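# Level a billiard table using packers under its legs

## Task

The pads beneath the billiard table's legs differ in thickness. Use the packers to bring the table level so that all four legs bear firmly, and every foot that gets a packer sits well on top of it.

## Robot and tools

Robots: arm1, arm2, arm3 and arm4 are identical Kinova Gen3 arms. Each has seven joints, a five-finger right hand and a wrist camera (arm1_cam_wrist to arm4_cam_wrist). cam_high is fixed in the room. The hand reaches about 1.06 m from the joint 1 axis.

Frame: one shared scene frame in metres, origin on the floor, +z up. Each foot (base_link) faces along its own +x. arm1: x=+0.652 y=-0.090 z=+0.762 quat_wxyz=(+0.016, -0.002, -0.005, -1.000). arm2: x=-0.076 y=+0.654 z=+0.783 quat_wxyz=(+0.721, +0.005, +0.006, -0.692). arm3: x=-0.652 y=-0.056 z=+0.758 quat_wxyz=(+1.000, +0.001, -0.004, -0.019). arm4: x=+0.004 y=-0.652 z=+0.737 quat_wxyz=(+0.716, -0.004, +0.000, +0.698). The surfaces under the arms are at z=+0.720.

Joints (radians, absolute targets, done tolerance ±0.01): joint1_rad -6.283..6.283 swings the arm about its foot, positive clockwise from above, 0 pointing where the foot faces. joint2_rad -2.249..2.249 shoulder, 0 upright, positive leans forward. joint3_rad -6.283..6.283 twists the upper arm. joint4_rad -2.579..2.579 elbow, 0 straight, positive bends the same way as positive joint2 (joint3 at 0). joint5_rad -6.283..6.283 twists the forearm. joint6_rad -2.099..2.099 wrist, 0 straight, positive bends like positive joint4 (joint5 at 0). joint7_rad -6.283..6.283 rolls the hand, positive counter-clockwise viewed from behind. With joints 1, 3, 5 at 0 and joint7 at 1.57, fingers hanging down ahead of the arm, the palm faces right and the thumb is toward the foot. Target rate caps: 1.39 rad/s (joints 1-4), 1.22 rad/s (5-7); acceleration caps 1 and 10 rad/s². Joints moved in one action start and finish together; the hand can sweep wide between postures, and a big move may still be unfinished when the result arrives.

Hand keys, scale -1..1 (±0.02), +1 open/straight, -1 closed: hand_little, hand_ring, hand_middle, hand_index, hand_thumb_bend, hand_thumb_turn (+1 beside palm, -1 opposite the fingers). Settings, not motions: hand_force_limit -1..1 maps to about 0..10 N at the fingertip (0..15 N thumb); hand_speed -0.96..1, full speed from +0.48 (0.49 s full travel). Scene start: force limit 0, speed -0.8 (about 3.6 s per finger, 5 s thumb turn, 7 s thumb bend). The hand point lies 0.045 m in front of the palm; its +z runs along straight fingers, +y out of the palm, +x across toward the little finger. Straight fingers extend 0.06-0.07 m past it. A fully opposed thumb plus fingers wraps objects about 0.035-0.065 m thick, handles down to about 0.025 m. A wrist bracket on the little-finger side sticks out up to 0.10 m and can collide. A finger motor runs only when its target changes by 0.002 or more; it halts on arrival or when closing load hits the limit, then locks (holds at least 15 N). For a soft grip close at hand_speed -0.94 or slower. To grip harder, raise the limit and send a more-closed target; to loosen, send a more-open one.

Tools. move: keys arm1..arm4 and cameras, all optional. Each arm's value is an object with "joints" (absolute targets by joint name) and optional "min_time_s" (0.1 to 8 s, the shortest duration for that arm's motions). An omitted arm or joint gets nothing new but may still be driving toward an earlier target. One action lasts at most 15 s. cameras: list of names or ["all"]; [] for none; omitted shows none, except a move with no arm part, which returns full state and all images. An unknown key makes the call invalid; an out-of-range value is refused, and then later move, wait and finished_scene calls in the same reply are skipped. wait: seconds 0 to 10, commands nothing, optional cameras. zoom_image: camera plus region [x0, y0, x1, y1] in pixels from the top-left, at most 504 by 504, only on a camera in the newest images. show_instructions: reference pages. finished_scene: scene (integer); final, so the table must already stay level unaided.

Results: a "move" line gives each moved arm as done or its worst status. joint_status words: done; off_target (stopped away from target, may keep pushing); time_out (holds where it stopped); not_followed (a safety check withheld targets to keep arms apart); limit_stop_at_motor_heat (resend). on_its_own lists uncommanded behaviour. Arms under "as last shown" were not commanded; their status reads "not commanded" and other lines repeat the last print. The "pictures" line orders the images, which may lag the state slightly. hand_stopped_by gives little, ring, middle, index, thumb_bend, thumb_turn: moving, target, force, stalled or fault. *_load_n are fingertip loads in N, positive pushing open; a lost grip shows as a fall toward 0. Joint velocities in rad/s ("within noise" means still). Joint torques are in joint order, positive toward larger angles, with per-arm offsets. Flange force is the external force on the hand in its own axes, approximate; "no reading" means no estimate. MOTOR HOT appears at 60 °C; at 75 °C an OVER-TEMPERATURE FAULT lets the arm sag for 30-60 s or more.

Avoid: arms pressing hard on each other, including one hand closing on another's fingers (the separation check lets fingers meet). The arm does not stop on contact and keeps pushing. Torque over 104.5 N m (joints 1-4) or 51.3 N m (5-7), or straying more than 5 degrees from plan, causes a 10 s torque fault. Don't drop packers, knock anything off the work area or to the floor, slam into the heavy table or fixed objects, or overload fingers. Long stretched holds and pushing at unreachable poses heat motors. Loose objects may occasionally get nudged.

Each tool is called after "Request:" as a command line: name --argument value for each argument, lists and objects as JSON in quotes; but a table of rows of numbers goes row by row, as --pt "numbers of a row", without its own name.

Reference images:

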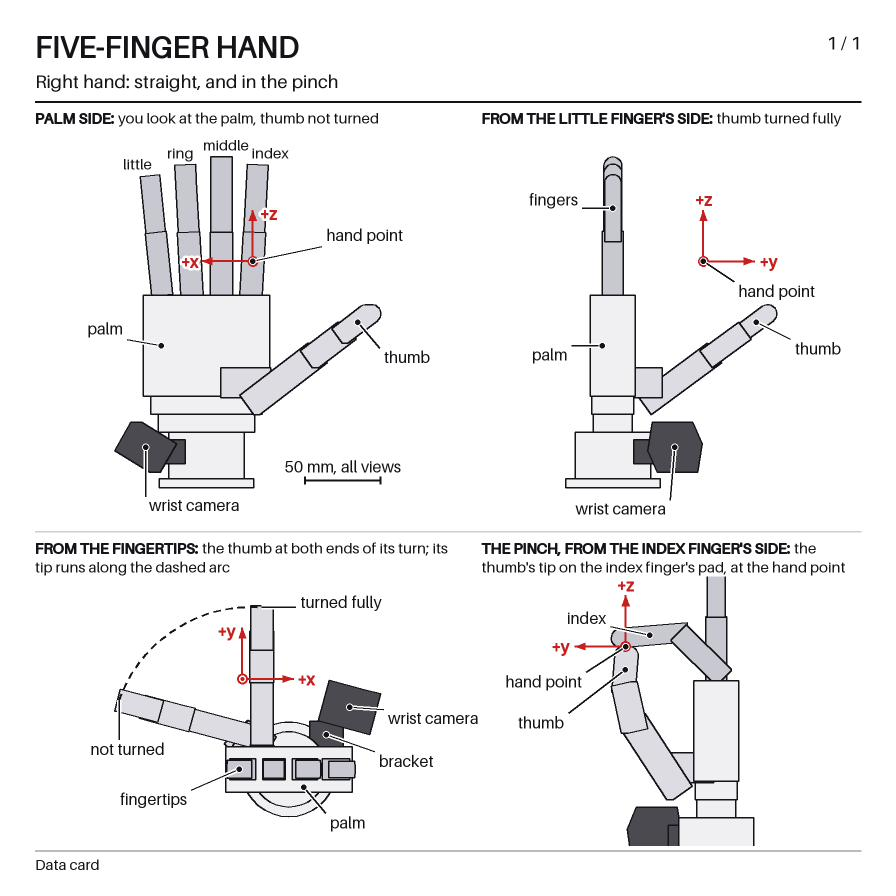

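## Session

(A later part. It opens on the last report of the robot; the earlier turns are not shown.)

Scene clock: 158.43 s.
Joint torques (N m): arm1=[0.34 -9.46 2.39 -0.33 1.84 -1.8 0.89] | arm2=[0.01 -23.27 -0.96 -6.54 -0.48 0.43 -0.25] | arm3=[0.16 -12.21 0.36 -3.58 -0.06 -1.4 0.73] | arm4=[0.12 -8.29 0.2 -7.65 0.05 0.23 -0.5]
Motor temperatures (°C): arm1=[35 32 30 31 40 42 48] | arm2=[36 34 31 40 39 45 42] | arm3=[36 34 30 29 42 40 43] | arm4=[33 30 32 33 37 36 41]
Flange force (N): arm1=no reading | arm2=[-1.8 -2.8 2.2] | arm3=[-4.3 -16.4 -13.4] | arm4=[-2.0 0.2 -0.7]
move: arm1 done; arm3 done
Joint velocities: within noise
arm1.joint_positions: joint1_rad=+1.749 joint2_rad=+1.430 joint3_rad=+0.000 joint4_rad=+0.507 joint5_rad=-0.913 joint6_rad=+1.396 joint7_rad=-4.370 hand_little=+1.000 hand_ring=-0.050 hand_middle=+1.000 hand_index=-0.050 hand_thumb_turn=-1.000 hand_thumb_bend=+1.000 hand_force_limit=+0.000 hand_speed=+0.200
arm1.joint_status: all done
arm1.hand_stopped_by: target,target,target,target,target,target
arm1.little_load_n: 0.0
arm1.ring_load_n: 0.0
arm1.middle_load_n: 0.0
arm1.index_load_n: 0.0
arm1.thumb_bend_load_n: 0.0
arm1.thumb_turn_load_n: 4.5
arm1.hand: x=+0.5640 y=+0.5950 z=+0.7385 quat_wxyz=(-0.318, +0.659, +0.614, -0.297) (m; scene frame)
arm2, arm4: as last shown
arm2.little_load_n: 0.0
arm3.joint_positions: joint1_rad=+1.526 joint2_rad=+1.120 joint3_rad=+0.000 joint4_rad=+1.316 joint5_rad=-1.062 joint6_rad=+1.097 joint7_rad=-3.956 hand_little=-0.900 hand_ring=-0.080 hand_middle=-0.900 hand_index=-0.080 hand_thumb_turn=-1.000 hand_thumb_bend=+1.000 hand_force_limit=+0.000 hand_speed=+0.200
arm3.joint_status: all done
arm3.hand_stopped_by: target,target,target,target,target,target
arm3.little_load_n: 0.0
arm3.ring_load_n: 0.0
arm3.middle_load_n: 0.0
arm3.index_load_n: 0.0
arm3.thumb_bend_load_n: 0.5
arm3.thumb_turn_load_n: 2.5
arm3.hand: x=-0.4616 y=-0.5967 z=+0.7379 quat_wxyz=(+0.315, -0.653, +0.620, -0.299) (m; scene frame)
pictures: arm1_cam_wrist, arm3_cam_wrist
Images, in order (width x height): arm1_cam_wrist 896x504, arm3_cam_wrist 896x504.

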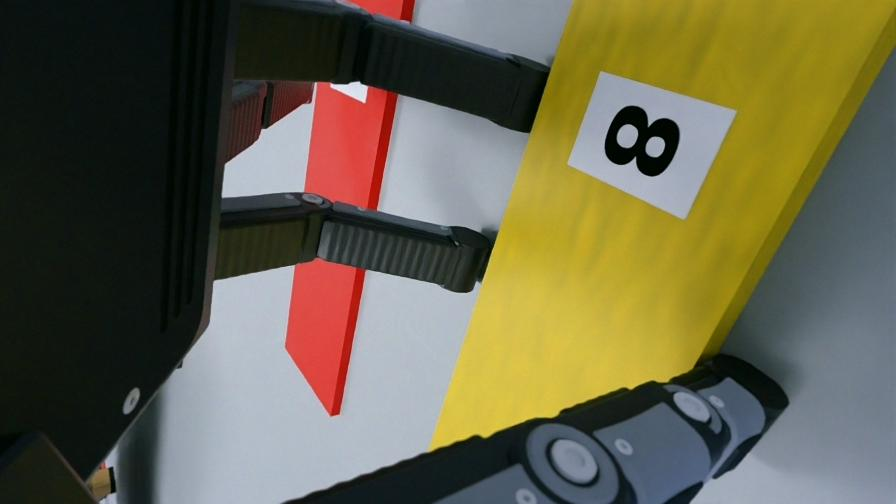

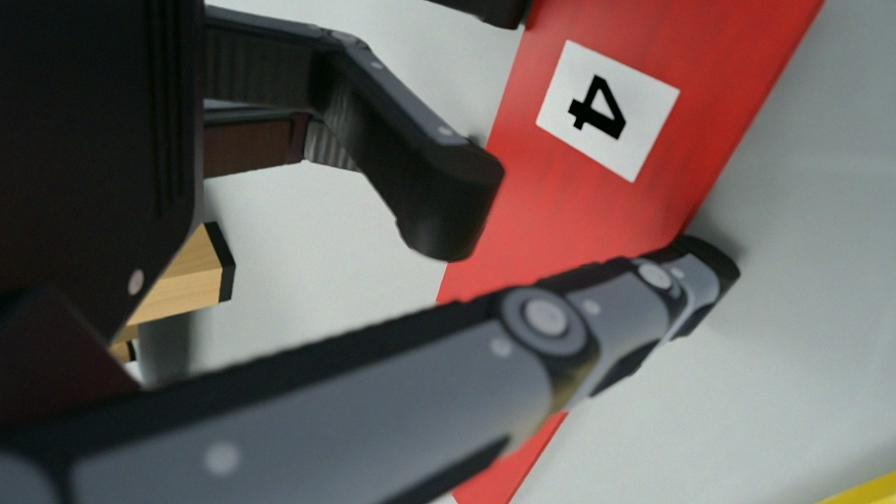

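Request:
move --arm1 '{"joints": {"joint2_rad": 1.4264}, "min_time_s": 0.5}' --arm3 '{"joints": {"joint2_rad": 1.1154}, "min_time_s": 0.5}'

Scene clock: 159.70 s.
Joint torques (N m): arm1=[1.24 -23.61 -0.23 -5.25 -0.92 -0.16 0.48] | arm2=[0.01 -23.32 -0.94 -6.63 -0.41 0.48 -0.16] | arm3=[0.7 -22.16 -1.48 -5.81 -1.34 1.09 0.27] | arm4=[0.1 -8.25 0.14 -7.64 0.13 0.24 -0.48]
Motor temperatures (°C): arm1=[35 32 30 31 40 42 48] | arm2=[36 34 31 40 39 45 42] | arm3=[36 34 30 29 42 40 43] | arm4=[33 30 32 33 37 36 41]
Flange force (N): arm1=no reading | arm2=[-1.6 -2.5 2.5] | arm3=[-1.6 -2.3 -0.1] | arm4=[-2.0 0.2 -0.7]
move: arm1 done; arm3 done
Joint velocities: within noise
arm1.joint_positions: joint1_rad=+1.749 joint2_rad=+1.426 joint3_rad=+0.000 joint4_rad=+0.507 joint5_rad=-0.913 joint6_rad=+1.396 joint7_rad=-4.370 hand_little=+1.000 hand_ring=-0.050 hand_middle=+1.000 hand_index=-0.050 hand_thumb_turn=-1.000 hand_thumb_bend=+1.000 hand_force_limit=+0.000 hand_speed=+0.200
arm1.joint_status: all done
arm1.hand_stopped_by: target,target,target,target,target,target
arm1.little_load_n: 0.0
arm1.ring_load_n: 0.0
arm1.middle_load_n: -0.5
arm1.index_load_n: 0.0
arm1.thumb_bend_load_n: -1.0
arm1.thumb_turn_load_n: 4.0
arm1.hand: x=+0.5643 y=+0.5959 z=+0.7406 quat_wxyz=(-0.319, +0.658, +0.615, -0.295) (m; scene frame)
arm2, arm4: as last shown
arm2.index_load_n: 0.5
arm3.joint_positions: joint1_rad=+1.526 joint2_rad=+1.115 joint3_rad=+0.000 joint4_rad=+1.316 joint5_rad=-1.062 joint6_rad=+1.097 joint7_rad=-3.956 hand_little=-0.900 hand_ring=-0.080 hand_middle=-0.900 hand_index=-0.080 hand_thumb_turn=-1.000 hand_thumb_bend=+1.000 hand_force_limit=+0.000 hand_speed=+0.200
arm3.joint_status: all done
arm3.hand_stopped_by: target,target,target,target,target,target
arm3.little_load_n: 0.0
arm3.ring_load_n: 0.0
arm3.middle_load_n: 0.0
arm3.index_load_n: 0.0
arm3.thumb_bend_load_n: 0.0
arm3.thumb_turn_load_n: 0.0
arm3.hand: x=-0.4616 y=-0.5979 z=+0.7401 quat_wxyz=(+0.314, -0.654, +0.620, -0.300) (m; scene frame)
pictures: none

Request:
move --arm1 '{"joints": {"joint1_rad": 1.7531, "joint2_rad": 1.4224}, "min_time_s": 0.6}' --cameras '["arm1_cam_wrist", "arm3_cam_wrist"]'

Request:
zoom_image --camera "arm1_cam_wrist" --region '[400, 40, 830, 440]'

Scene clock: 161.10 s.
Joint torques (N m): arm1=[0.19 -26.83 -1.48 -5.48 -1.89 1.21 0] | arm2=[0.02 -23.29 -0.93 -6.53 -0.47 0.43 -0.22] | arm3=[0.8 -22.25 -1.38 -5.81 -1.37 1.09 0.27] | arm4=[0.15 -8.23 0.18 -7.66 0.08 0.25 -0.5]
Motor temperatures (°C): arm1=[35 32 30 31 40 42 48] | arm2=[36 34 31 40 39 45 42] | arm3=[36 34 30 29 42 40 43] | arm4=[33 30 32 33 37 36 41]
Flange force (N): arm1=no reading | arm2=[-1.9 -2.8 2.2] | arm3=[-1.5 -2.3 0.1] | arm4=[-1.9 0.2 -0.6]
move: arm1 done
Joint velocities: within noise
arm1.joint_positions: joint1_rad=+1.753 joint2_rad=+1.422 joint3_rad=+0.000 joint4_rad=+0.507 joint5_rad=-0.913 joint6_rad=+1.396 joint7_rad=-4.370 hand_little=+1.000 hand_ring=-0.050 hand_middle=+1.000 hand_index=-0.050 hand_thumb_turn=-1.000 hand_thumb_bend=+1.000 hand_force_limit=+0.000 hand_speed=+0.200
arm1.joint_status: all done
arm1.hand_stopped_by: target,target,target,target,target,target
arm1.little_load_n: -0.5
arm1.ring_load_n: 0.0
arm1.middle_load_n: 0.0
arm1.index_load_n: 0.0
arm1.thumb_bend_load_n: 0.0
arm1.thumb_turn_load_n: 0.0
arm1.hand: x=+0.5675 y=+0.5976 z=+0.7433 quat_wxyz=(-0.321, +0.659, +0.614, -0.293) (m; scene frame)
arm2, arm3, arm4: as last shown
arm2.index_load_n: 0.0
arm3.hand: x=-0.4616 y=-0.5980 z=+0.7402 quat_wxyz=(+0.314, -0.654, +0.620, -0.300) (m; scene frame)
pictures: arm1_cam_wrist, arm3_cam_wrist
Images, in order (width x height): arm1_cam_wrist 896x504, arm3_cam_wrist 896x504.

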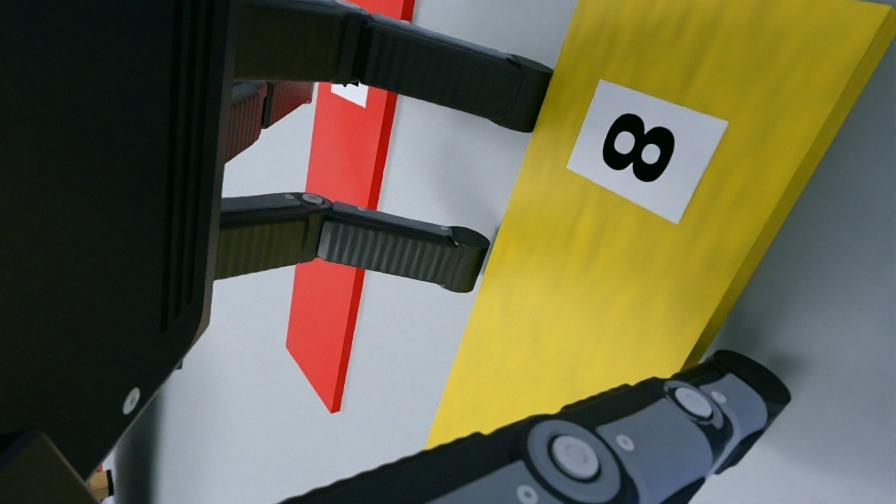

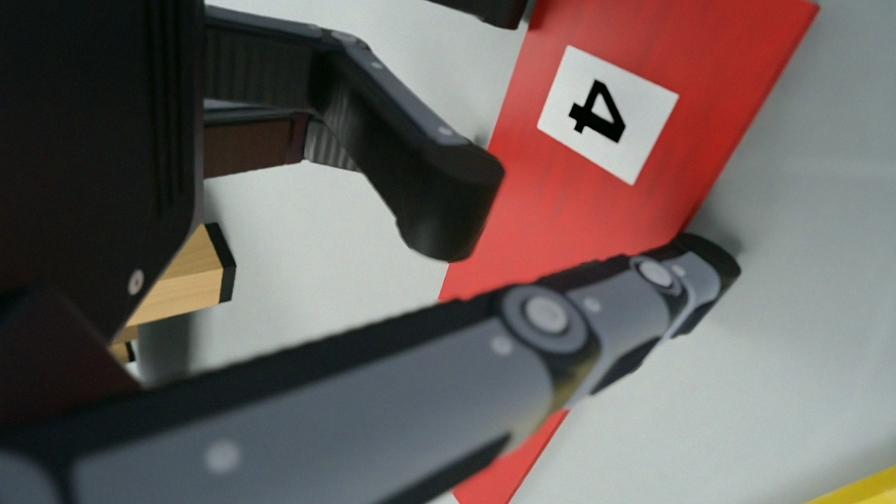

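Scaled by 1.172.

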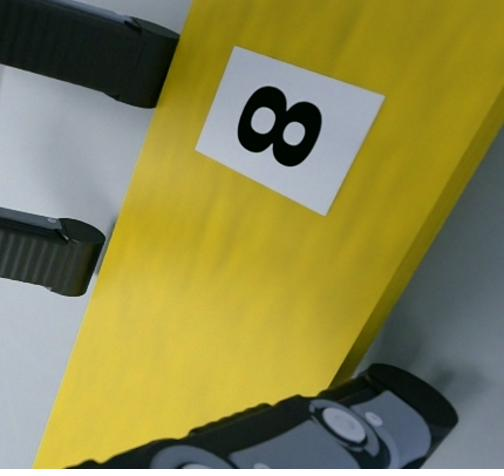

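Request:
move --arm1 '{"joints": {"hand_index": 0.1, "hand_ring": 0.1}}' --arm3 '{"joints": {"joint2_rad": 1.1172}, "min_time_s": 0.5}'

Request:
move --arm1 '{"joints": {"joint2_rad": 1.4245}, "min_time_s": 0.5}' --arm3 '{"joints": {"hand_thumb_bend": 0.5, "hand_speed": -0.88, "hand_force_limit": -0.4}}' --cameras '["arm1_cam_wrist", "arm3_cam_wrist"]'

Scene clock: 163.17 s.
Joint torques (N m): arm1=[0.19 -26.87 -1.57 -5.61 -1.9 1.23 -0.06] | arm2=[0.01 -23.33 -0.85 -6.5 -0.43 0.47 -0.2] | arm3=[0.73 -22.19 -1.5 -5.72 -1.35 1.14 0.28] | arm4=[0.05 -8.25 0.15 -7.67 0.1 0.22 -0.52]
Motor temperatures (°C): arm1=[35 32 30 31 40 42 48] | arm2=[36 34 31 40 39 45 42] | arm3=[36 34 30 29 42 40 43] | arm4=[33 30 32 33 37 36 41]
Flange force (N): arm1=no reading | arm2=[-2.0 -2.8 2.3] | arm3=[-1.3 -2.3 0.0] | arm4=[-2.0 0.0 -0.6]
move: arm1 done; arm3 done
Joint velocities: within noise
arm1.joint_positions: joint1_rad=+1.753 joint2_rad=+1.422 joint3_rad=+0.000 joint4_rad=+0.507 joint5_rad=-0.913 joint6_rad=+1.396 joint7_rad=-4.370 hand_little=+1.000 hand_ring=+0.100 hand_middle=+1.000 hand_index=+0.100 hand_thumb_turn=-1.000 hand_thumb_bend=+1.000 hand_force_limit=+0.000 hand_speed=+0.200
arm1.joint_status: all done
arm1.hand_stopped_by: target,target,target,target,target,target
arm1.little_load_n: 0.0
arm1.ring_load_n: 0.0
arm1.middle_load_n: 0.0
arm1.index_load_n: 0.5
arm1.thumb_bend_load_n: 0.0
arm1.thumb_turn_load_n: 0.0
arm1.hand: x=+0.5675 y=+0.5976 z=+0.7433 quat_wxyz=(-0.321, +0.659, +0.614, -0.293) (m; scene frame)
arm2, arm4: as last shown
arm3.joint_positions: joint1_rad=+1.526 joint2_rad=+1.117 joint3_rad=+0.000 joint4_rad=+1.316 joint5_rad=-1.062 joint6_rad=+1.097 joint7_rad=-3.956 hand_little=-0.900 hand_ring=-0.080 hand_middle=-0.900 hand_index=-0.080 hand_thumb_turn=-1.000 hand_thumb_bend=+1.000 hand_force_limit=+0.000 hand_speed=+0.200
arm3.joint_status: all done
arm3.hand_stopped_by: target,target,target,target,target,target
arm3.little_load_n: 0.0
arm3.ring_load_n: 0.0
arm3.middle_load_n: 0.0
arm3.index_load_n: 0.0
arm3.thumb_bend_load_n: 0.0
arm3.thumb_turn_load_n: 0.0
arm3.hand: x=-0.4616 y=-0.5974 z=+0.7392 quat_wxyz=(+0.315, -0.653, +0.620, -0.300) (m; scene frame)
arm4.middle_load_n: -0.5
arm4.thumb_turn_load_n: 0.5
pictures: none

Scene clock: 165.40 s.
Joint torques (N m): arm1=[-0.16 -24.07 -0.8 -4.24 -0.95 1.35 0.02] | arm2=[0.02 -23.25 -0.81 -6.56 -0.4 0.43 -0.18] | arm3=[0.73 -21.43 -1.16 -5.44 -1.12 0.88 0.21] | arm4=[0.11 -8.21 0.14 -7.61 0.11 0.23 -0.49]
Motor temperatures (°C): arm1=[35 32 30 31 40 42 48] | arm2=[36 35 31 40 39 45 42] | arm3=[36 34 30 29 42 40 43] | arm4=[33 30 32 33 37 36 41]
Flange force (N): arm1=no reading | arm2=[-1.8 -2.6 2.2] | arm3=[-1.3 -3.2 -0.8] | arm4=[-1.9 0.1 -0.8]
move: arm1 done; arm3 off_target
Joint velocities: within noise
arm1.joint_positions: joint1_rad=+1.753 joint2_rad=+1.424 joint3_rad=+0.000 joint4_rad=+0.507 joint5_rad=-0.913 joint6_rad=+1.396 joint7_rad=-4.370 hand_little=+1.000 hand_ring=+0.100 hand_middle=+1.000 hand_index=+0.100 hand_thumb_turn=-1.000 hand_thumb_bend=+1.000 hand_force_limit=+0.000 hand_speed=+0.200
arm1.joint_status: all done
arm1.hand_stopped_by: target,target,target,target,target,target
arm1.little_load_n: 0.0
arm1.ring_load_n: 0.0
arm1.middle_load_n: 0.0
arm1.index_load_n: -0.5
arm1.thumb_bend_load_n: 0.0
arm1.thumb_turn_load_n: 0.0
arm1.hand: x=+0.5674 y=+0.5969 z=+0.7419 quat_wxyz=(-0.320, +0.659, +0.614, -0.294) (m; scene frame)
arm2: as last shown
arm3.joint_positions: joint1_rad=+1.526 joint2_rad=+1.117 joint3_rad=+0.000 joint4_rad=+1.316 joint5_rad=-1.062 joint6_rad=+1.097 joint7_rad=-3.956 hand_little=-0.900 hand_ring=-0.080 hand_middle=-0.900 hand_index=-0.080 hand_thumb_turn=-1.000 hand_thumb_bend=+0.901 hand_force_limit=-0.400 hand_speed=-0.880
arm3.joint_status: hand_thumb_bend off_target (ended at +0.901, target +0.500); the others done
arm3.hand_stopped_by: target,target,target,target,force,target
arm3.little_load_n: 0.0
arm3.ring_load_n: 1.5
arm3.middle_load_n: 0.0
arm3.index_load_n: 1.5
arm3.thumb_bend_load_n: 5.5
arm3.thumb_turn_load_n: 1.0
arm3.hand: x=-0.4616 y=-0.5974 z=+0.7392 quat_wxyz=(+0.315, -0.653, +0.620, -0.300) (m; scene frame)
arm4.joint_positions: joint1_rad=+3.100 joint2_rad=+0.000 joint3_rad=+0.000 joint4_rad=+1.424 joint5_rad=-0.015 joint6_rad=+1.850 joint7_rad=-2.206 hand_little=+1.000 hand_ring=+1.000 hand_middle=+1.000 hand_index=+1.000 hand_thumb_turn=+1.000 hand_thumb_bend=+1.000 hand_force_limit=+0.000 hand_speed=-0.800
arm4.joint_status: not commanded
arm4.hand_stopped_by: target,target,target,target,target,target
arm4.little_load_n: 0.0
arm4.ring_load_n: 0.0
arm4.middle_load_n: 0.0
arm4.index_load_n: 0.0
arm4.thumb_bend_load_n: 0.0
arm4.thumb_turn_load_n: 0.0
arm4.hand: x=+0.0168 y=-0.9784 z=+1.1631 quat_wxyz=(+0.053, -0.886, -0.459, -0.038) (m; scene frame)
pictures: arm1_cam_wrist, arm3_cam_wrist
Images, in order (width x height): arm1_cam_wrist 896x504, arm3_cam_wrist 896x504.

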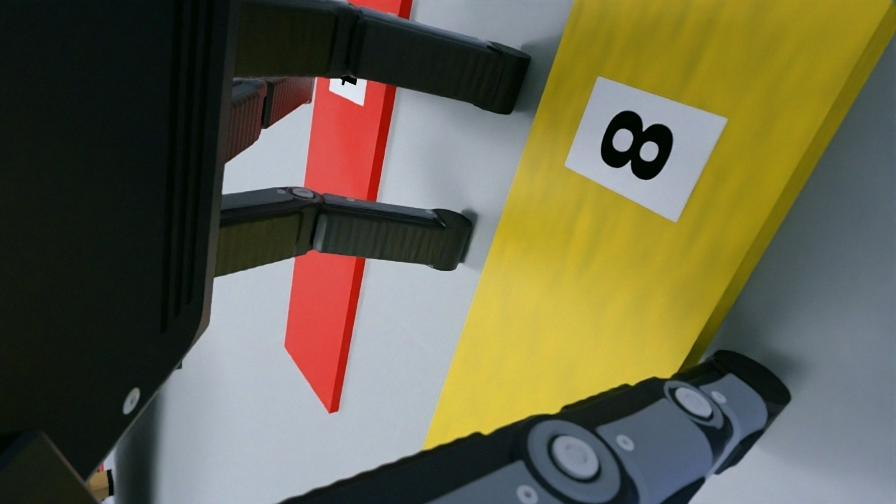

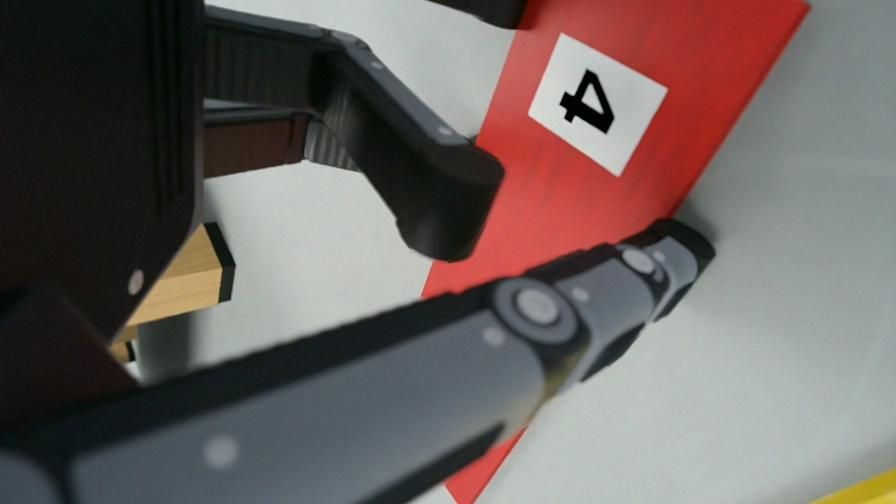

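Request:
move --arm1 '{"joints": {"hand_index": -0.05, "hand_ring": -0.05, "hand_speed": -0.6}}'

Request:
move --arm1 '{"joints": {"joint2_rad": 1.4272}, "min_time_s": 0.5}' --cameras '["arm1_cam_wrist"]'

Scene clock: 166.87 s.
Joint torques (N m): arm1=[0.1 -26.94 -1.48 -5.57 -1.85 1.15 -0.03] | arm2=[0.02 -23.33 -0.92 -6.56 -0.46 0.51 -0.2] | arm3=[0.77 -21.45 -1.16 -5.48 -1.15 0.86 0.22] | arm4=[0.12 -8.25 0.17 -7.67 0.1 0.26 -0.5]
Motor temperatures (°C): arm1=[35 32 30 32 40 42 48] | arm2=[36 35 31 40 39 45 42] | arm3=[36 34 30 29 42 40 43] | arm4=[33 30 32 33 37 36 41]
Flange force (N): arm1=no reading | arm2=[-1.8 -2.7 2.5] | arm3=[-1.4 -3.3 -0.8] | arm4=[-1.9 0.2 -0.5]
move: arm1 done
Joint velocities: within noise
arm1.joint_positions: joint1_rad=+1.753 joint2_rad=+1.425 joint3_rad=+0.000 joint4_rad=+0.507 joint5_rad=-0.913 joint6_rad=+1.396 joint7_rad=-4.370 hand_little=+1.000 hand_ring=-0.050 hand_middle=+1.000 hand_index=-0.050 hand_thumb_turn=-1.000 hand_thumb_bend=+1.000 hand_force_limit=+0.000 hand_speed=-0.600
arm1.joint_status: all done
arm1.hand_stopped_by: target,target,target,target,target,target
arm1.little_load_n: 0.0
arm1.ring_load_n: 0.0
arm1.middle_load_n: 0.0
arm1.index_load_n: 0.0
arm1.thumb_bend_load_n: 0.0
arm1.thumb_turn_load_n: 0.0
arm1.hand: x=+0.5674 y=+0.5969 z=+0.7419 quat_wxyz=(-0.320, +0.659, +0.613, -0.294) (m; scene frame)
arm2.joint_positions: joint1_rad=+0.697 joint2_rad=+0.890 joint3_rad=+0.000 joint4_rad=+1.297 joint5_rad=-0.265 joint6_rad=+1.094 joint7_rad=-0.891 hand_little=+0.500 hand_ring=+0.500 hand_middle=+0.500 hand_index=+0.500 hand_thumb_turn=+1.000 hand_thumb_bend=+1.000 hand_force_limit=+0.000 hand_speed=-0.800
arm2.joint_status: not commanded
arm2.hand_stopped_by: target,target,target,target,target,target
arm2.little_load_n: 0.0
arm2.ring_load_n: 0.0
arm2.middle_load_n: 0.0
arm2.index_load_n: 0.0
arm2.thumb_bend_load_n: 0.0
arm2.thumb_turn_load_n: 0.0
arm2.hand: x=-0.3136 y=+0.1544 z=+0.8488 quat_wxyz=(-0.098, -0.741, -0.659, -0.087) (m; scene frame)
arm3, arm4: as last shown
arm3.ring_load_n: 2.0
arm3.thumb_turn_load_n: 1.5
pictures: none

Scene clock: 167.63 s.
Joint torques (N m): arm1=[-0.33 -21.11 -0.6 -3.37 -0.79 0.8 0.18] | arm2=[-0.07 -23.4 -0.91 -6.5 -0.46 0.46 -0.18] | arm3=[0.72 -21.42 -1.21 -5.5 -1.15 0.84 0.25] | arm4=[0.09 -8.3 0.21 -7.69 0.11 0.2 -0.52]
Motor temperatures (°C): arm1=[35 32 30 32 40 42 48] | arm2=[36 35 31 40 39 45 42] | arm3=[36 34 30 29 42 40 43] | arm4=[33 30 32 33 37 36 41]
Flange force (N): arm1=no reading | arm2=[-2.1 -3.0 2.4] | arm3=[-1.3 -3.3 -1.0] | arm4=[-2.0 0.1 -0.6]
move: arm1 done
Joint velocities: within noise
arm1.joint_positions: joint1_rad=+1.753 joint2_rad=+1.427 joint3_rad=+0.000 joint4_rad=+0.507 joint5_rad=-0.913 joint6_rad=+1.396 joint7_rad=-4.370 hand_little=+1.000 hand_ring=-0.050 hand_middle=+1.000 hand_index=-0.050 hand_thumb_turn=-1.000 hand_thumb_bend=+1.000 hand_force_limit=+0.000 hand_speed=-0.600
arm1.joint_status: all done
arm1.hand_stopped_by: target,target,target,target,target,target
arm1.little_load_n: 0.0
arm1.ring_load_n: 0.0
arm1.middle_load_n: 0.0
arm1.index_load_n: 0.0
arm1.thumb_bend_load_n: 0.5
arm1.thumb_turn_load_n: -1.0
arm1.hand: x=+0.5672 y=+0.5961 z=+0.7402 quat_wxyz=(-0.319, +0.660, +0.613, -0.295) (m; scene frame)
arm2, arm3, arm4: as last shown
arm2.index_load_n: -0.5
arm3.ring_load_n: 1.5
arm3.thumb_turn_load_n: 1.0
pictures: arm1_cam_wrist
Images, in order (width x height): arm1_cam_wrist 896x504.

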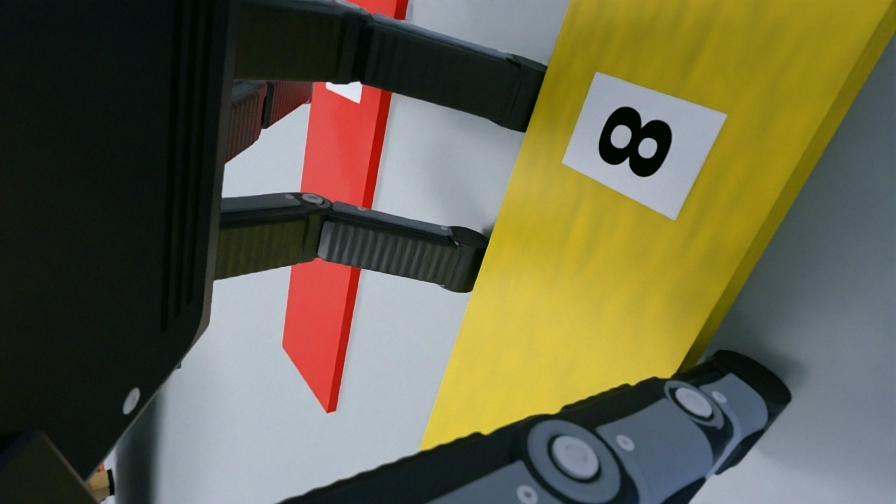

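Request:
move --arm1 '{"joints": {"joint2_rad": 1.4262}, "min_time_s": 0.4}'

Request:
move --arm1 '{"joints": {"hand_index": -0.4, "hand_ring": -0.4, "hand_speed": -0.9, "hand_force_limit": -0.2}}' --cameras '["arm1_cam_wrist"]'

Scene clock: 168.67 s.
Joint torques (N m): arm1=[-0.16 -24.67 -1.3 -4.74 -1.5 0.98 0.06] | arm2=[0.05 -23.28 -0.9 -6.59 -0.43 0.43 -0.19] | arm3=[0.81 -21.37 -1.17 -5.58 -1.1 0.86 0.26] | arm4=[0.21 -8.28 0.15 -7.64 0.1 0.19 -0.53]
Motor temperatures (°C): arm1=[35 32 30 32 40 42 48] | arm2=[36 35 31 40 39 45 42] | arm3=[36 34 30 29 42 40 43] | arm4=[33 30 32 33 37 36 41]
Flange force (N): arm1=no reading | arm2=[-1.7 -2.6 2.3] | arm3=[-1.9 -3.6 -0.8] | arm4=[-2.0 0.2 -0.9]
move: arm1 done
Joint velocities: within noise
arm1.joint_positions: joint1_rad=+1.753 joint2_rad=+1.426 joint3_rad=+0.000 joint4_rad=+0.507 joint5_rad=-0.913 joint6_rad=+1.396 joint7_rad=-4.370 hand_little=+1.000 hand_ring=-0.050 hand_middle=+1.000 hand_index=-0.050 hand_thumb_turn=-1.000 hand_thumb_bend=+1.000 hand_force_limit=+0.000 hand_speed=-0.600
arm1.joint_status: all done
arm1.hand_stopped_by: target,target,target,target,target,target
arm1.little_load_n: 0.0
arm1.ring_load_n: 0.0
arm1.middle_load_n: 0.0
arm1.index_load_n: 0.0
arm1.thumb_bend_load_n: 0.0
arm1.thumb_turn_load_n: 0.0
arm1.hand: x=+0.5673 y=+0.5964 z=+0.7408 quat_wxyz=(-0.320, +0.660, +0.613, -0.295) (m; scene frame)
arm2, arm3, arm4: as last shown
arm2.index_load_n: 0.0
arm3.thumb_bend_load_n: 5.0
pictures: none

Scene clock: 170.10 s.
Joint torques (N m): arm1=[0.59 -25.21 -0.99 -4.92 -1.3 1.1 0.02] | arm2=[-0.02 -23.26 -0.94 -6.61 -0.45 0.48 -0.17] | arm3=[0.77 -21.36 -1.19 -5.54 -1.1 0.88 0.25] | arm4=[0.08 -8.26 0.1 -7.64 0.08 0.23 -0.49]
Motor temperatures (°C): arm1=[35 32 30 32 40 42 48] | arm2=[36 35 31 40 39 45 42] | arm3=[36 34 30 29 42 40 43] | arm4=[33 30 32 33 37 36 41]
Flange force (N): arm1=no reading | arm2=[-1.5 -2.5 2.4] | arm3=[-1.7 -3.5 -0.9] | arm4=[-2.1 0.1 -0.7]
move: arm1 off_target
Joint velocities: within noise
arm1.joint_positions: joint1_rad=+1.753 joint2_rad=+1.426 joint3_rad=+0.000 joint4_rad=+0.507 joint5_rad=-0.913 joint6_rad=+1.396 joint7_rad=-4.370 hand_little=+1.000 hand_ring=-0.141 hand_middle=+1.000 hand_index=-0.141 hand_thumb_turn=-1.000 hand_thumb_bend=+1.000 hand_force_limit=-0.200 hand_speed=-0.900
arm1.joint_status: hand_ring off_target (ended at -0.141, target -0.400); hand_index off_target (ended at -0.141, target -0.400); the others done
arm1.hand_stopped_by: target,force,target,force,target,target
arm1.little_load_n: 0.0
arm1.ring_load_n: 4.5
arm1.middle_load_n: 0.0
arm1.index_load_n: 5.0
arm1.thumb_bend_load_n: 1.5
arm1.thumb_turn_load_n: 1.0
arm1.hand: x=+0.5673 y=+0.5964 z=+0.7408 quat_wxyz=(-0.320, +0.660, +0.613, -0.295) (m; scene frame)
arm2, arm3, arm4: as last shown
arm3.index_load_n: 2.0
arm4.thumb_turn_load_n: -0.5
pictures: arm1_cam_wrist
Images, in order (width x height): arm1_cam_wrist 896x504.

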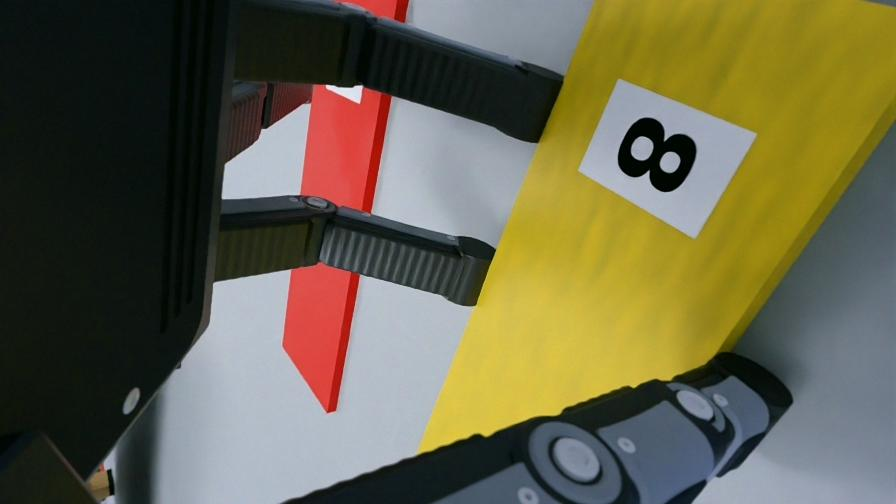

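Request:
move --arm1 '{"joints": {"hand_index": -0.5, "hand_ring": -0.5, "hand_force_limit": 0.3}}' --arm3 '{"joints": {"joint1_rad": 1.533, "joint2_rad": 1.0015, "joint4_rad": 1.6793, "joint5_rad": -1.3985, "joint6_rad": 0.8827, "joint7_rad": -3.7348}, "min_time_s": 2}' --cameras '["arm3_cam_wrist"]'

Request:
move --arm1 '{"joints": {"joint2_rad": 1.39}, "min_time_s": 1.5}' --cameras '["arm1_cam_wrist"]'

Scene clock: 178.27 s.
Joint torques (N m): arm1=[0.35 -25.38 -1.04 -4.81 -1.48 1.06 0.02] | arm2=[-0.01 -23.23 -0.91 -6.46 -0.47 0.51 -0.22] | arm3=[1.31 -4.25 3.88 2.99 2.41 -2.98 -0.25] | arm4=[0.05 -8.27 0.17 -7.66 0.11 0.25 -0.5]
Motor temperatures (°C): arm1=[35 32 30 31 40 42 48] | arm2=[36 35 31 40 39 45 42] | arm3=[36 34 30 29 42 40 43] | arm4=[33 30 32 33 37 36 41]
Flange force (N): arm1=no reading | arm2=[-1.9 -2.8 2.3] | arm3=[3.2 -24.7 -14.0] | arm4=[-2.0 0.1 -0.6]
move: arm1 off_target; arm3 done
Joint velocities: within noise
arm1.joint_positions: joint1_rad=+1.753 joint2_rad=+1.426 joint3_rad=+0.000 joint4_rad=+0.507 joint5_rad=-0.913 joint6_rad=+1.396 joint7_rad=-4.370 hand_little=+1.000 hand_ring=-0.148 hand_middle=+1.000 hand_index=-0.147 hand_thumb_turn=-1.000 hand_thumb_bend=+1.001 hand_force_limit=+0.300 hand_speed=-0.900
arm1.joint_status: hand_ring off_target (ended at -0.148, target -0.500); hand_index off_target (ended at -0.147, target -0.500); the others done
arm1.hand_stopped_by: target,force,target,force,target,target
arm1.little_load_n: 0.0
arm1.ring_load_n: 6.5
arm1.middle_load_n: 0.0
arm1.index_load_n: 7.0
arm1.thumb_bend_load_n: 2.5
arm1.thumb_turn_load_n: 2.0
arm1.hand: x=+0.5673 y=+0.5964 z=+0.7408 quat_wxyz=(-0.320, +0.660, +0.613, -0.295) (m; scene frame)
arm2, arm4: as last shown
arm3.joint_positions: joint1_rad=+1.533 joint2_rad=+1.001 joint3_rad=+0.000 joint4_rad=+1.679 joint5_rad=-1.399 joint6_rad=+0.883 joint7_rad=-3.735 hand_little=-0.900 hand_ring=-0.080 hand_middle=-0.900 hand_index=-0.080 hand_thumb_turn=-1.000 hand_thumb_bend=+0.900 hand_force_limit=-0.400 hand_speed=-0.880
arm3.joint_status: all done
arm3.hand_stopped_by: target,target,target,target,force,target
arm3.little_load_n: 0.0
arm3.ring_load_n: -3.5
arm3.middle_load_n: 0.0
arm3.index_load_n: 0.0
arm3.thumb_bend_load_n: 0.5
arm3.thumb_turn_load_n: 0.0
arm3.hand: x=-0.4620 y=-0.5645 z=+0.7391 quat_wxyz=(+0.274, -0.567, +0.700, -0.338) (m; scene frame)
arm4.thumb_turn_load_n: 0.0
pictures: arm3_cam_wrist
Images, in order (width x height): arm3_cam_wrist 896x504.

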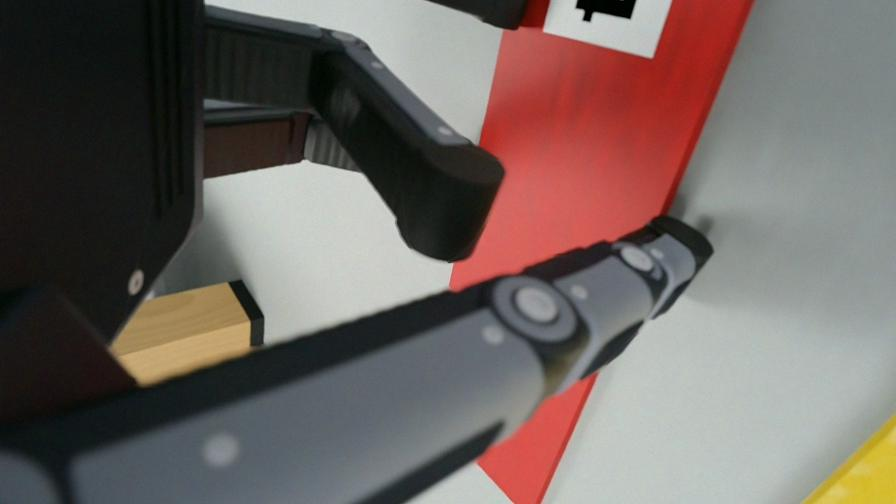

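Scene clock: 180.03 s.
Joint torques (N m): arm1=[0.18 -27.38 -1.73 -5.86 -2.04 1.14 -0.08] | arm2=[0.03 -23.26 -0.92 -6.49 -0.44 0.51 -0.25] | arm3=[1.18 -4.23 3.88 2.97 2.47 -2.92 -0.26] | arm4=[0.1 -8.28 0.15 -7.66 0.08 0.23 -0.51]
Motor temperatures (°C): arm1=[35 33 30 31 40 42 48] | arm2=[36 35 31 40 39 45 42] | arm3=[36 34 30 29 42 40 43] | arm4=[33 30 32 33 37 36 41]
Flange force (N): arm1=no reading | arm2=[-1.9 -2.8 2.3] | arm3=[2.8 -24.6 -14.1] | arm4=[-2.0 0.1 -0.7]
move: arm1 done
Joint velocities: within noise
arm1.joint_positions: joint1_rad=+1.753 joint2_rad=+1.390 joint3_rad=+0.000 joint4_rad=+0.507 joint5_rad=-0.913 joint6_rad=+1.396 joint7_rad=-4.370 hand_little=+1.000 hand_ring=-0.148 hand_middle=+1.000 hand_index=-0.147 hand_thumb_turn=-1.000 hand_thumb_bend=+1.001 hand_force_limit=+0.300 hand_speed=-0.900
arm1.joint_status: all done
arm1.hand_stopped_by: target,force,target,force,target,target
arm1.little_load_n: 0.0
arm1.ring_load_n: 5.5
arm1.middle_load_n: 0.0
arm1.index_load_n: 7.5
arm1.thumb_bend_load_n: 3.0
arm1.thumb_turn_load_n: 2.5
arm1.hand: x=+0.5689 y=+0.6069 z=+0.7650 quat_wxyz=(-0.330, +0.655, +0.619, -0.282) (m; scene frame)
arm2, arm3, arm4: as last shown
arm2.middle_load_n: 0.5
arm3.joint_positions: joint1_rad=+1.533 joint2_rad=+1.002 joint3_rad=+0.000 joint4_rad=+1.679 joint5_rad=-1.399 joint6_rad=+0.883 joint7_rad=-3.735 hand_little=-0.900 hand_ring=-0.080 hand_middle=-0.900 hand_index=-0.080 hand_thumb_turn=-1.000 hand_thumb_bend=+0.900 hand_force_limit=-0.400 hand_speed=-0.880
arm3.ring_load_n: -4.0
arm3.thumb_bend_load_n: 1.0
arm4.thumb_turn_load_n: -0.5
pictures: arm1_cam_wrist
Images, in order (width x height): arm1_cam_wrist 896x504.

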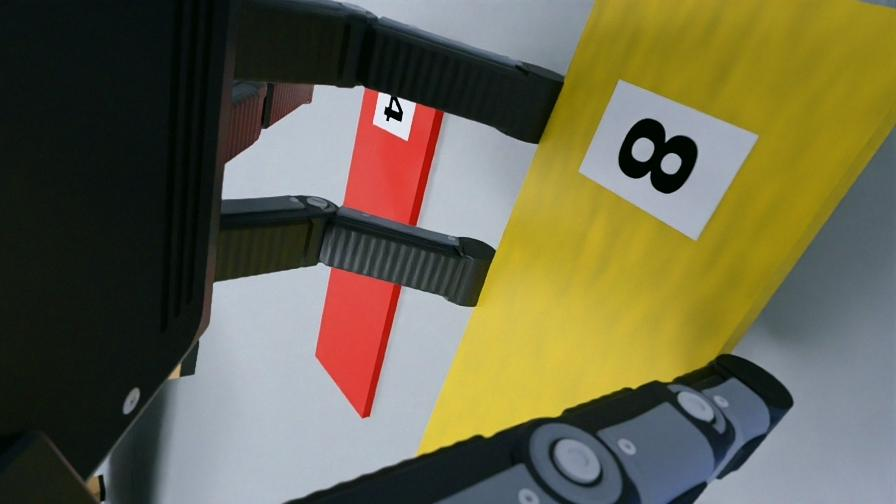

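Request:
move --arm3 '{"joints": {"joint2_rad": 0.9975, "hand_thumb_bend": 1.0, "hand_speed": -0.5}, "min_time_s": 0.5}'

Request:
move --arm3 '{"joints": {"joint2_rad": 0.9815, "hand_thumb_bend": 1.0}, "min_time_s": 1}' --cameras '["arm3_cam_wrist", "cam_high"]'

Scene clock: 184.47 s.
Joint torques (N m): arm1=[-0.01 -27.29 -1.61 -5.86 -2.08 1.23 0.01] | arm2=[-0.01 -23.29 -0.83 -6.54 -0.45 0.49 -0.23] | arm3=[1.47 -17.89 0.01 -4.15 -0.6 0.34 0.25] | arm4=[0.1 -8.25 0.18 -7.68 0.07 0.22 -0.53]
Motor temperatures (°C): arm1=[35 33 30 32 40 42 48] | arm2=[36 35 31 40 39 45 42] | arm3=[36 34 30 29 42 41 43] | arm4=[33 30 32 33 37 36 41]
Flange force (N): arm1=no reading | arm2=[-1.7 -2.7 2.4] | arm3=[-1.8 -6.1 -2.4] | arm4=[-2.0 0.0 -0.6]
move: arm3 done
Joint velocities: within noise
arm1.joint_positions: joint1_rad=+1.753 joint2_rad=+1.390 joint3_rad=+0.000 joint4_rad=+0.507 joint5_rad=-0.913 joint6_rad=+1.396 joint7_rad=-4.370 hand_little=+1.000 hand_ring=-0.148 hand_middle=+1.000 hand_index=-0.147 hand_thumb_turn=-1.000 hand_thumb_bend=+1.001 hand_force_limit=+0.300 hand_speed=-0.900
arm1.joint_status: not commanded
arm1.hand_stopped_by: target,force,target,force,target,target
arm1.little_load_n: -0.5
arm1.ring_load_n: 6.0
arm1.middle_load_n: 0.0
arm1.index_load_n: 7.0
arm1.thumb_bend_load_n: 2.5
arm1.thumb_turn_load_n: 2.5
arm1.hand: x=+0.5689 y=+0.6069 z=+0.7650 quat_wxyz=(-0.330, +0.655, +0.619, -0.282) (m; scene frame)
arm2, arm4: as last shown
arm2.middle_load_n: 0.0
arm3.joint_positions: joint1_rad=+1.533 joint2_rad=+0.998 joint3_rad=+0.000 joint4_rad=+1.679 joint5_rad=-1.398 joint6_rad=+0.883 joint7_rad=-3.735 hand_little=-0.900 hand_ring=-0.080 hand_middle=-0.900 hand_index=-0.080 hand_thumb_turn=-1.000 hand_thumb_bend=+1.000 hand_force_limit=-0.400 hand_speed=-0.500
arm3.joint_status: all done
arm3.hand_stopped_by: target,target,target,target,target,target
arm3.little_load_n: 0.0
arm3.ring_load_n: -0.5
arm3.middle_load_n: 0.0
arm3.index_load_n: 0.0
arm3.thumb_bend_load_n: 0.0
arm3.thumb_turn_load_n: 0.0
arm3.hand: x=-0.4621 y=-0.5656 z=+0.7410 quat_wxyz=(+0.273, -0.567, +0.699, -0.339) (m; scene frame)
arm4.thumb_turn_load_n: 0.0
pictures: none

Scene clock: 185.73 s.
Joint torques (N m): arm1=[0.11 -27.34 -1.71 -5.82 -2.02 1.19 0] | arm2=[-0.04 -23.32 -0.95 -6.52 -0.47 0.49 -0.21] | arm3=[0.76 -19.85 -1.39 -4.78 -0.96 1.34 0.29] | arm4=[0.13 -8.25 0.14 -7.68 0.09 0.28 -0.48]
Motor temperatures (°C): arm1=[35 33 30 32 40 42 48] | arm2=[36 35 31 40 39 45 42] | arm3=[36 34 30 29 42 41 43] | arm4=[33 30 32 33 37 36 41]
Flange force (N): arm1=no reading | arm2=[-1.8 -2.8 2.4] | arm3=[-0.9 -2.5 -0.8] | arm4=[-1.9 0.1 -0.4]
move: arm3 done
Joint velocities: within noise
arm1.joint_positions: joint1_rad=+1.753 joint2_rad=+1.390 joint3_rad=+0.000 joint4_rad=+0.507 joint5_rad=-0.913 joint6_rad=+1.396 joint7_rad=-4.370 hand_little=+1.000 hand_ring=-0.148 hand_middle=+1.000 hand_index=-0.147 hand_thumb_turn=-1.000 hand_thumb_bend=+1.001 hand_force_limit=+0.300 hand_speed=-0.900
arm1.joint_status: not commanded
arm1.hand_stopped_by: target,force,target,force,target,target
arm1.little_load_n: 0.0
arm1.ring_load_n: 6.0
arm1.middle_load_n: 0.0
arm1.index_load_n: 7.0
arm1.thumb_bend_load_n: 2.0
arm1.thumb_turn_load_n: 2.0
arm1.hand: x=+0.5689 y=+0.6069 z=+0.7650 quat_wxyz=(-0.330, +0.655, +0.619, -0.282) (m; scene frame)
arm2: as last shown
arm3.joint_positions: joint1_rad=+1.533 joint2_rad=+0.982 joint3_rad=+0.000 joint4_rad=+1.679 joint5_rad=-1.399 joint6_rad=+0.883 joint7_rad=-3.735 hand_little=-0.900 hand_ring=-0.080 hand_middle=-0.900 hand_index=-0.080 hand_thumb_turn=-1.000 hand_thumb_bend=+1.000 hand_force_limit=-0.400 hand_speed=-0.500
arm3.joint_status: all done
arm3.hand_stopped_by: target,target,target,target,target,target
arm3.little_load_n: 0.0
arm3.ring_load_n: 0.0
arm3.middle_load_n: 0.0
arm3.index_load_n: 0.0
arm3.thumb_bend_load_n: 0.0
arm3.thumb_turn_load_n: 0.0
arm3.hand: x=-0.4621 y=-0.5705 z=+0.7493 quat_wxyz=(+0.268, -0.569, +0.697, -0.345) (m; scene frame)
arm4.joint_positions: joint1_rad=+3.100 joint2_rad=+0.000 joint3_rad=+0.000 joint4_rad=+1.424 joint5_rad=-0.015 joint6_rad=+1.850 joint7_rad=-2.206 hand_little=+1.000 hand_ring=+1.000 hand_middle=+1.000 hand_index=+1.000 hand_thumb_turn=+1.000 hand_thumb_bend=+1.000 hand_force_limit=+0.000 hand_speed=-0.800
arm4.joint_status: not commanded
arm4.hand_stopped_by: target,target,target,target,target,target
arm4.little_load_n: 0.0
arm4.ring_load_n: 0.0
arm4.middle_load_n: 0.0
arm4.index_load_n: 0.0
arm4.thumb_bend_load_n: 0.0
arm4.thumb_turn_load_n: 0.0
arm4.hand: x=+0.0168 y=-0.9784 z=+1.1631 quat_wxyz=(+0.053, -0.886, -0.459, -0.038) (m; scene frame)
pictures: arm3_cam_wrist, cam_high
Images, in order (width x height): arm3_cam_wrist 896x504, cam_high 896x504.

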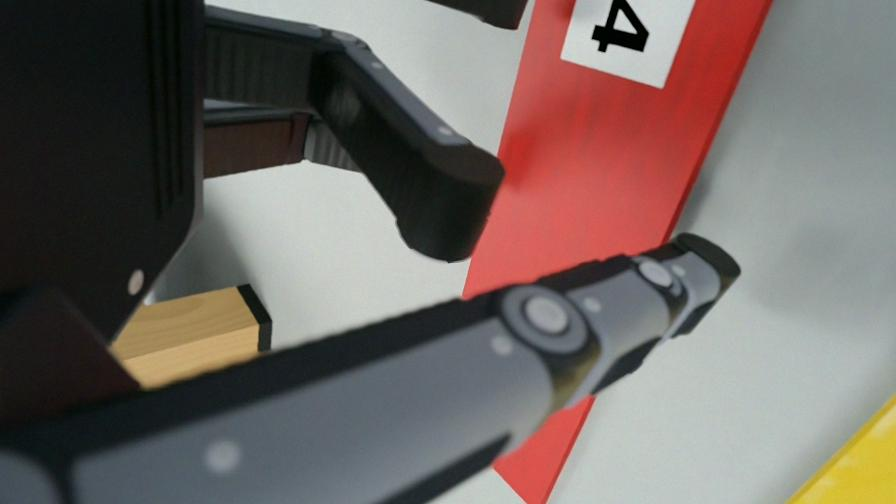

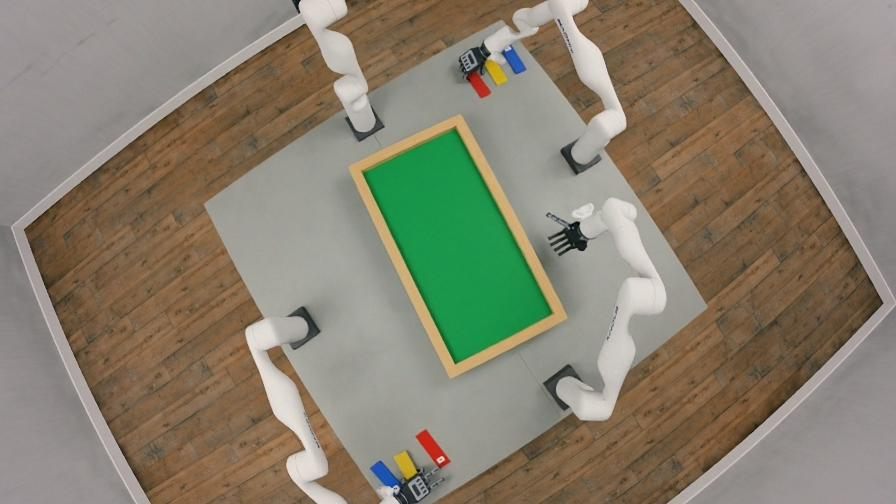

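Request:
move --arm1 '{"joints": {"joint1_rad": 1.693, "joint2_rad": 0.9472, "joint4_rad": 1.4896, "joint5_rad": -1.3219, "joint6_rad": 0.8528, "joint7_rad": -4.0574}, "min_time_s": 3.5}' --arm3 '{"joints": {"joint1_rad": 1.5303, "joint2_rad": 1.0347, "joint4_rad": 1.5135, "joint5_rad": -1.2224, "joint6_rad": 0.9666, "joint7_rad": -3.8798}, "min_time_s": 1.5}' --cameras '["arm1_cam_wrist", "arm3_cam_wrist"]'

Scene clock: 196.43 s.
Joint torques (N m): arm1=[0.09 -22.19 -1.32 -4.17 -1.27 1.83 -0.02] | arm2=[-0.01 -23.25 -0.97 -6.52 -0.46 0.5 -0.19] | arm3=[0.75 -20.95 -1.49 -5.39 -1.19 1.19 0.24] | arm4=[0.08 -8.26 0.18 -7.65 0.05 0.21 -0.49]
Motor temperatures (°C): arm1=[35 33 30 32 40 42 48] | arm2=[36 35 31 40 39 45 42] | arm3=[36 34 30 29 42 41 43] | arm4=[33 30 32 33 37 36 41]
Flange force (N): arm1=[6.9 -0.7 3.6] | arm2=[-1.8 -2.7 2.3] | arm3=[-1.4 -2.4 -0.6] | arm4=[-2.0 0.1 -0.7]
move: arm1 done; arm3 done
Joint velocities: within noise
arm1.joint_positions: joint1_rad=+1.693 joint2_rad=+0.947 joint3_rad=+0.000 joint4_rad=+1.490 joint5_rad=-1.322 joint6_rad=+0.853 joint7_rad=-4.057 hand_little=+1.000 hand_ring=-0.148 hand_middle=+1.000 hand_index=-0.147 hand_thumb_turn=-1.000 hand_thumb_bend=+1.001 hand_force_limit=+0.300 hand_speed=-0.900
arm1.joint_status: all done
arm1.hand_stopped_by: target,force,target,force,target,target
arm1.little_load_n: 0.0
arm1.ring_load_n: 6.0
arm1.middle_load_n: 0.0
arm1.index_load_n: 7.5
arm1.thumb_bend_load_n: 2.5
arm1.thumb_turn_load_n: 2.5
arm1.hand: x=+0.5202 y=+0.5194 z=+0.7999 quat_wxyz=(-0.369, +0.764, +0.477, -0.231) (m; scene frame)
arm2.joint_positions: joint1_rad=+0.697 joint2_rad=+0.890 joint3_rad=+0.000 joint4_rad=+1.297 joint5_rad=-0.265 joint6_rad=+1.094 joint7_rad=-0.891 hand_little=+0.500 hand_ring=+0.500 hand_middle=+0.500 hand_index=+0.500 hand_thumb_turn=+1.000 hand_thumb_bend=+1.000 hand_force_limit=+0.000 hand_speed=-0.800
arm2.joint_status: not commanded
arm2.hand_stopped_by: target,target,target,target,target,target
arm2.little_load_n: 0.0
arm2.ring_load_n: 0.0
arm2.middle_load_n: 0.0
arm2.index_load_n: 0.5
arm2.thumb_bend_load_n: 0.0
arm2.thumb_turn_load_n: 0.0
arm2.hand: x=-0.3136 y=+0.1544 z=+0.8488 quat_wxyz=(-0.098, -0.741, -0.659, -0.087) (m; scene frame)
arm3.joint_positions: joint1_rad=+1.530 joint2_rad=+1.035 joint3_rad=+0.000 joint4_rad=+1.513 joint5_rad=-1.222 joint6_rad=+0.967 joint7_rad=-3.880 hand_little=-0.900 hand_ring=-0.080 hand_middle=-0.900 hand_index=-0.080 hand_thumb_turn=-1.000 hand_thumb_bend=+1.000 hand_force_limit=-0.400 hand_speed=-0.500
arm3.joint_status: all done
arm3.hand_stopped_by: target,target,target,target,target,target
arm3.little_load_n: 0.0
arm3.ring_load_n: 0.0
arm3.middle_load_n: 0.0
arm3.index_load_n: 0.0
arm3.thumb_bend_load_n: 0.0
arm3.thumb_turn_load_n: 0.0
arm3.hand: x=-0.4604 y=-0.5852 z=+0.7480 quat_wxyz=(+0.291, -0.602, +0.669, -0.323) (m; scene frame)
arm4: as last shown
pictures: arm1_cam_wrist, arm3_cam_wrist
Images, in order (width x height): arm1_cam_wrist 896x504, arm3_cam_wrist 896x504.

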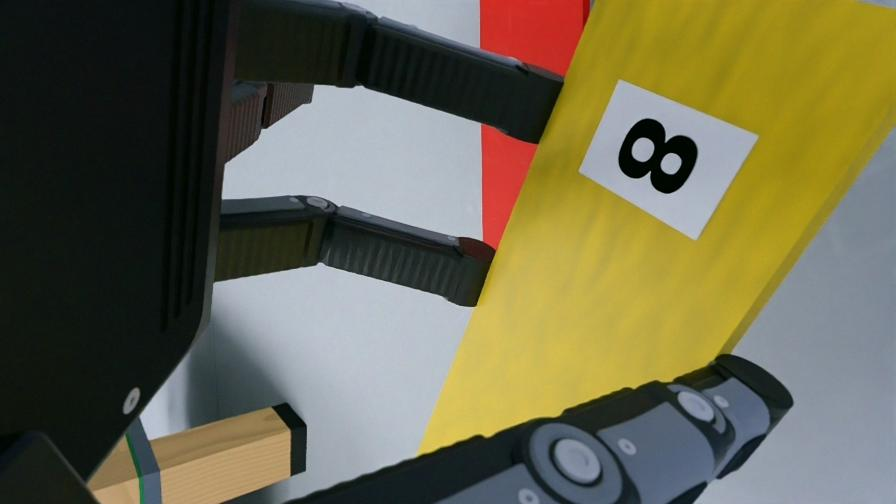

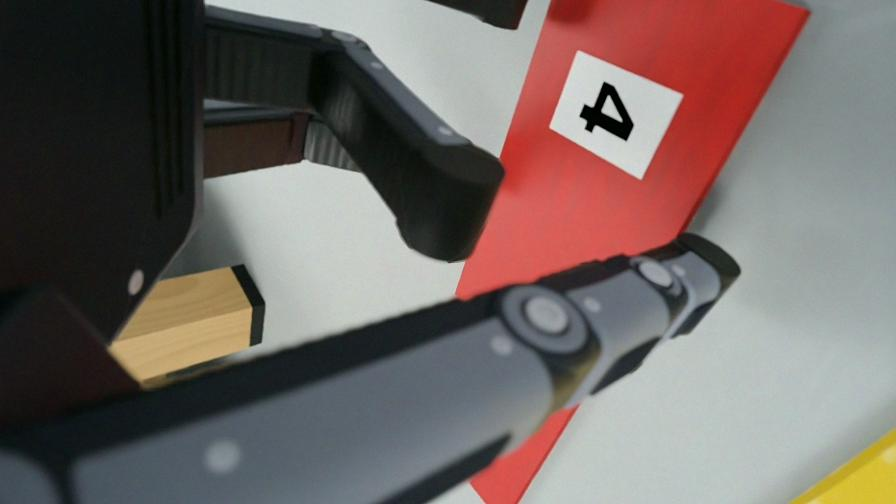

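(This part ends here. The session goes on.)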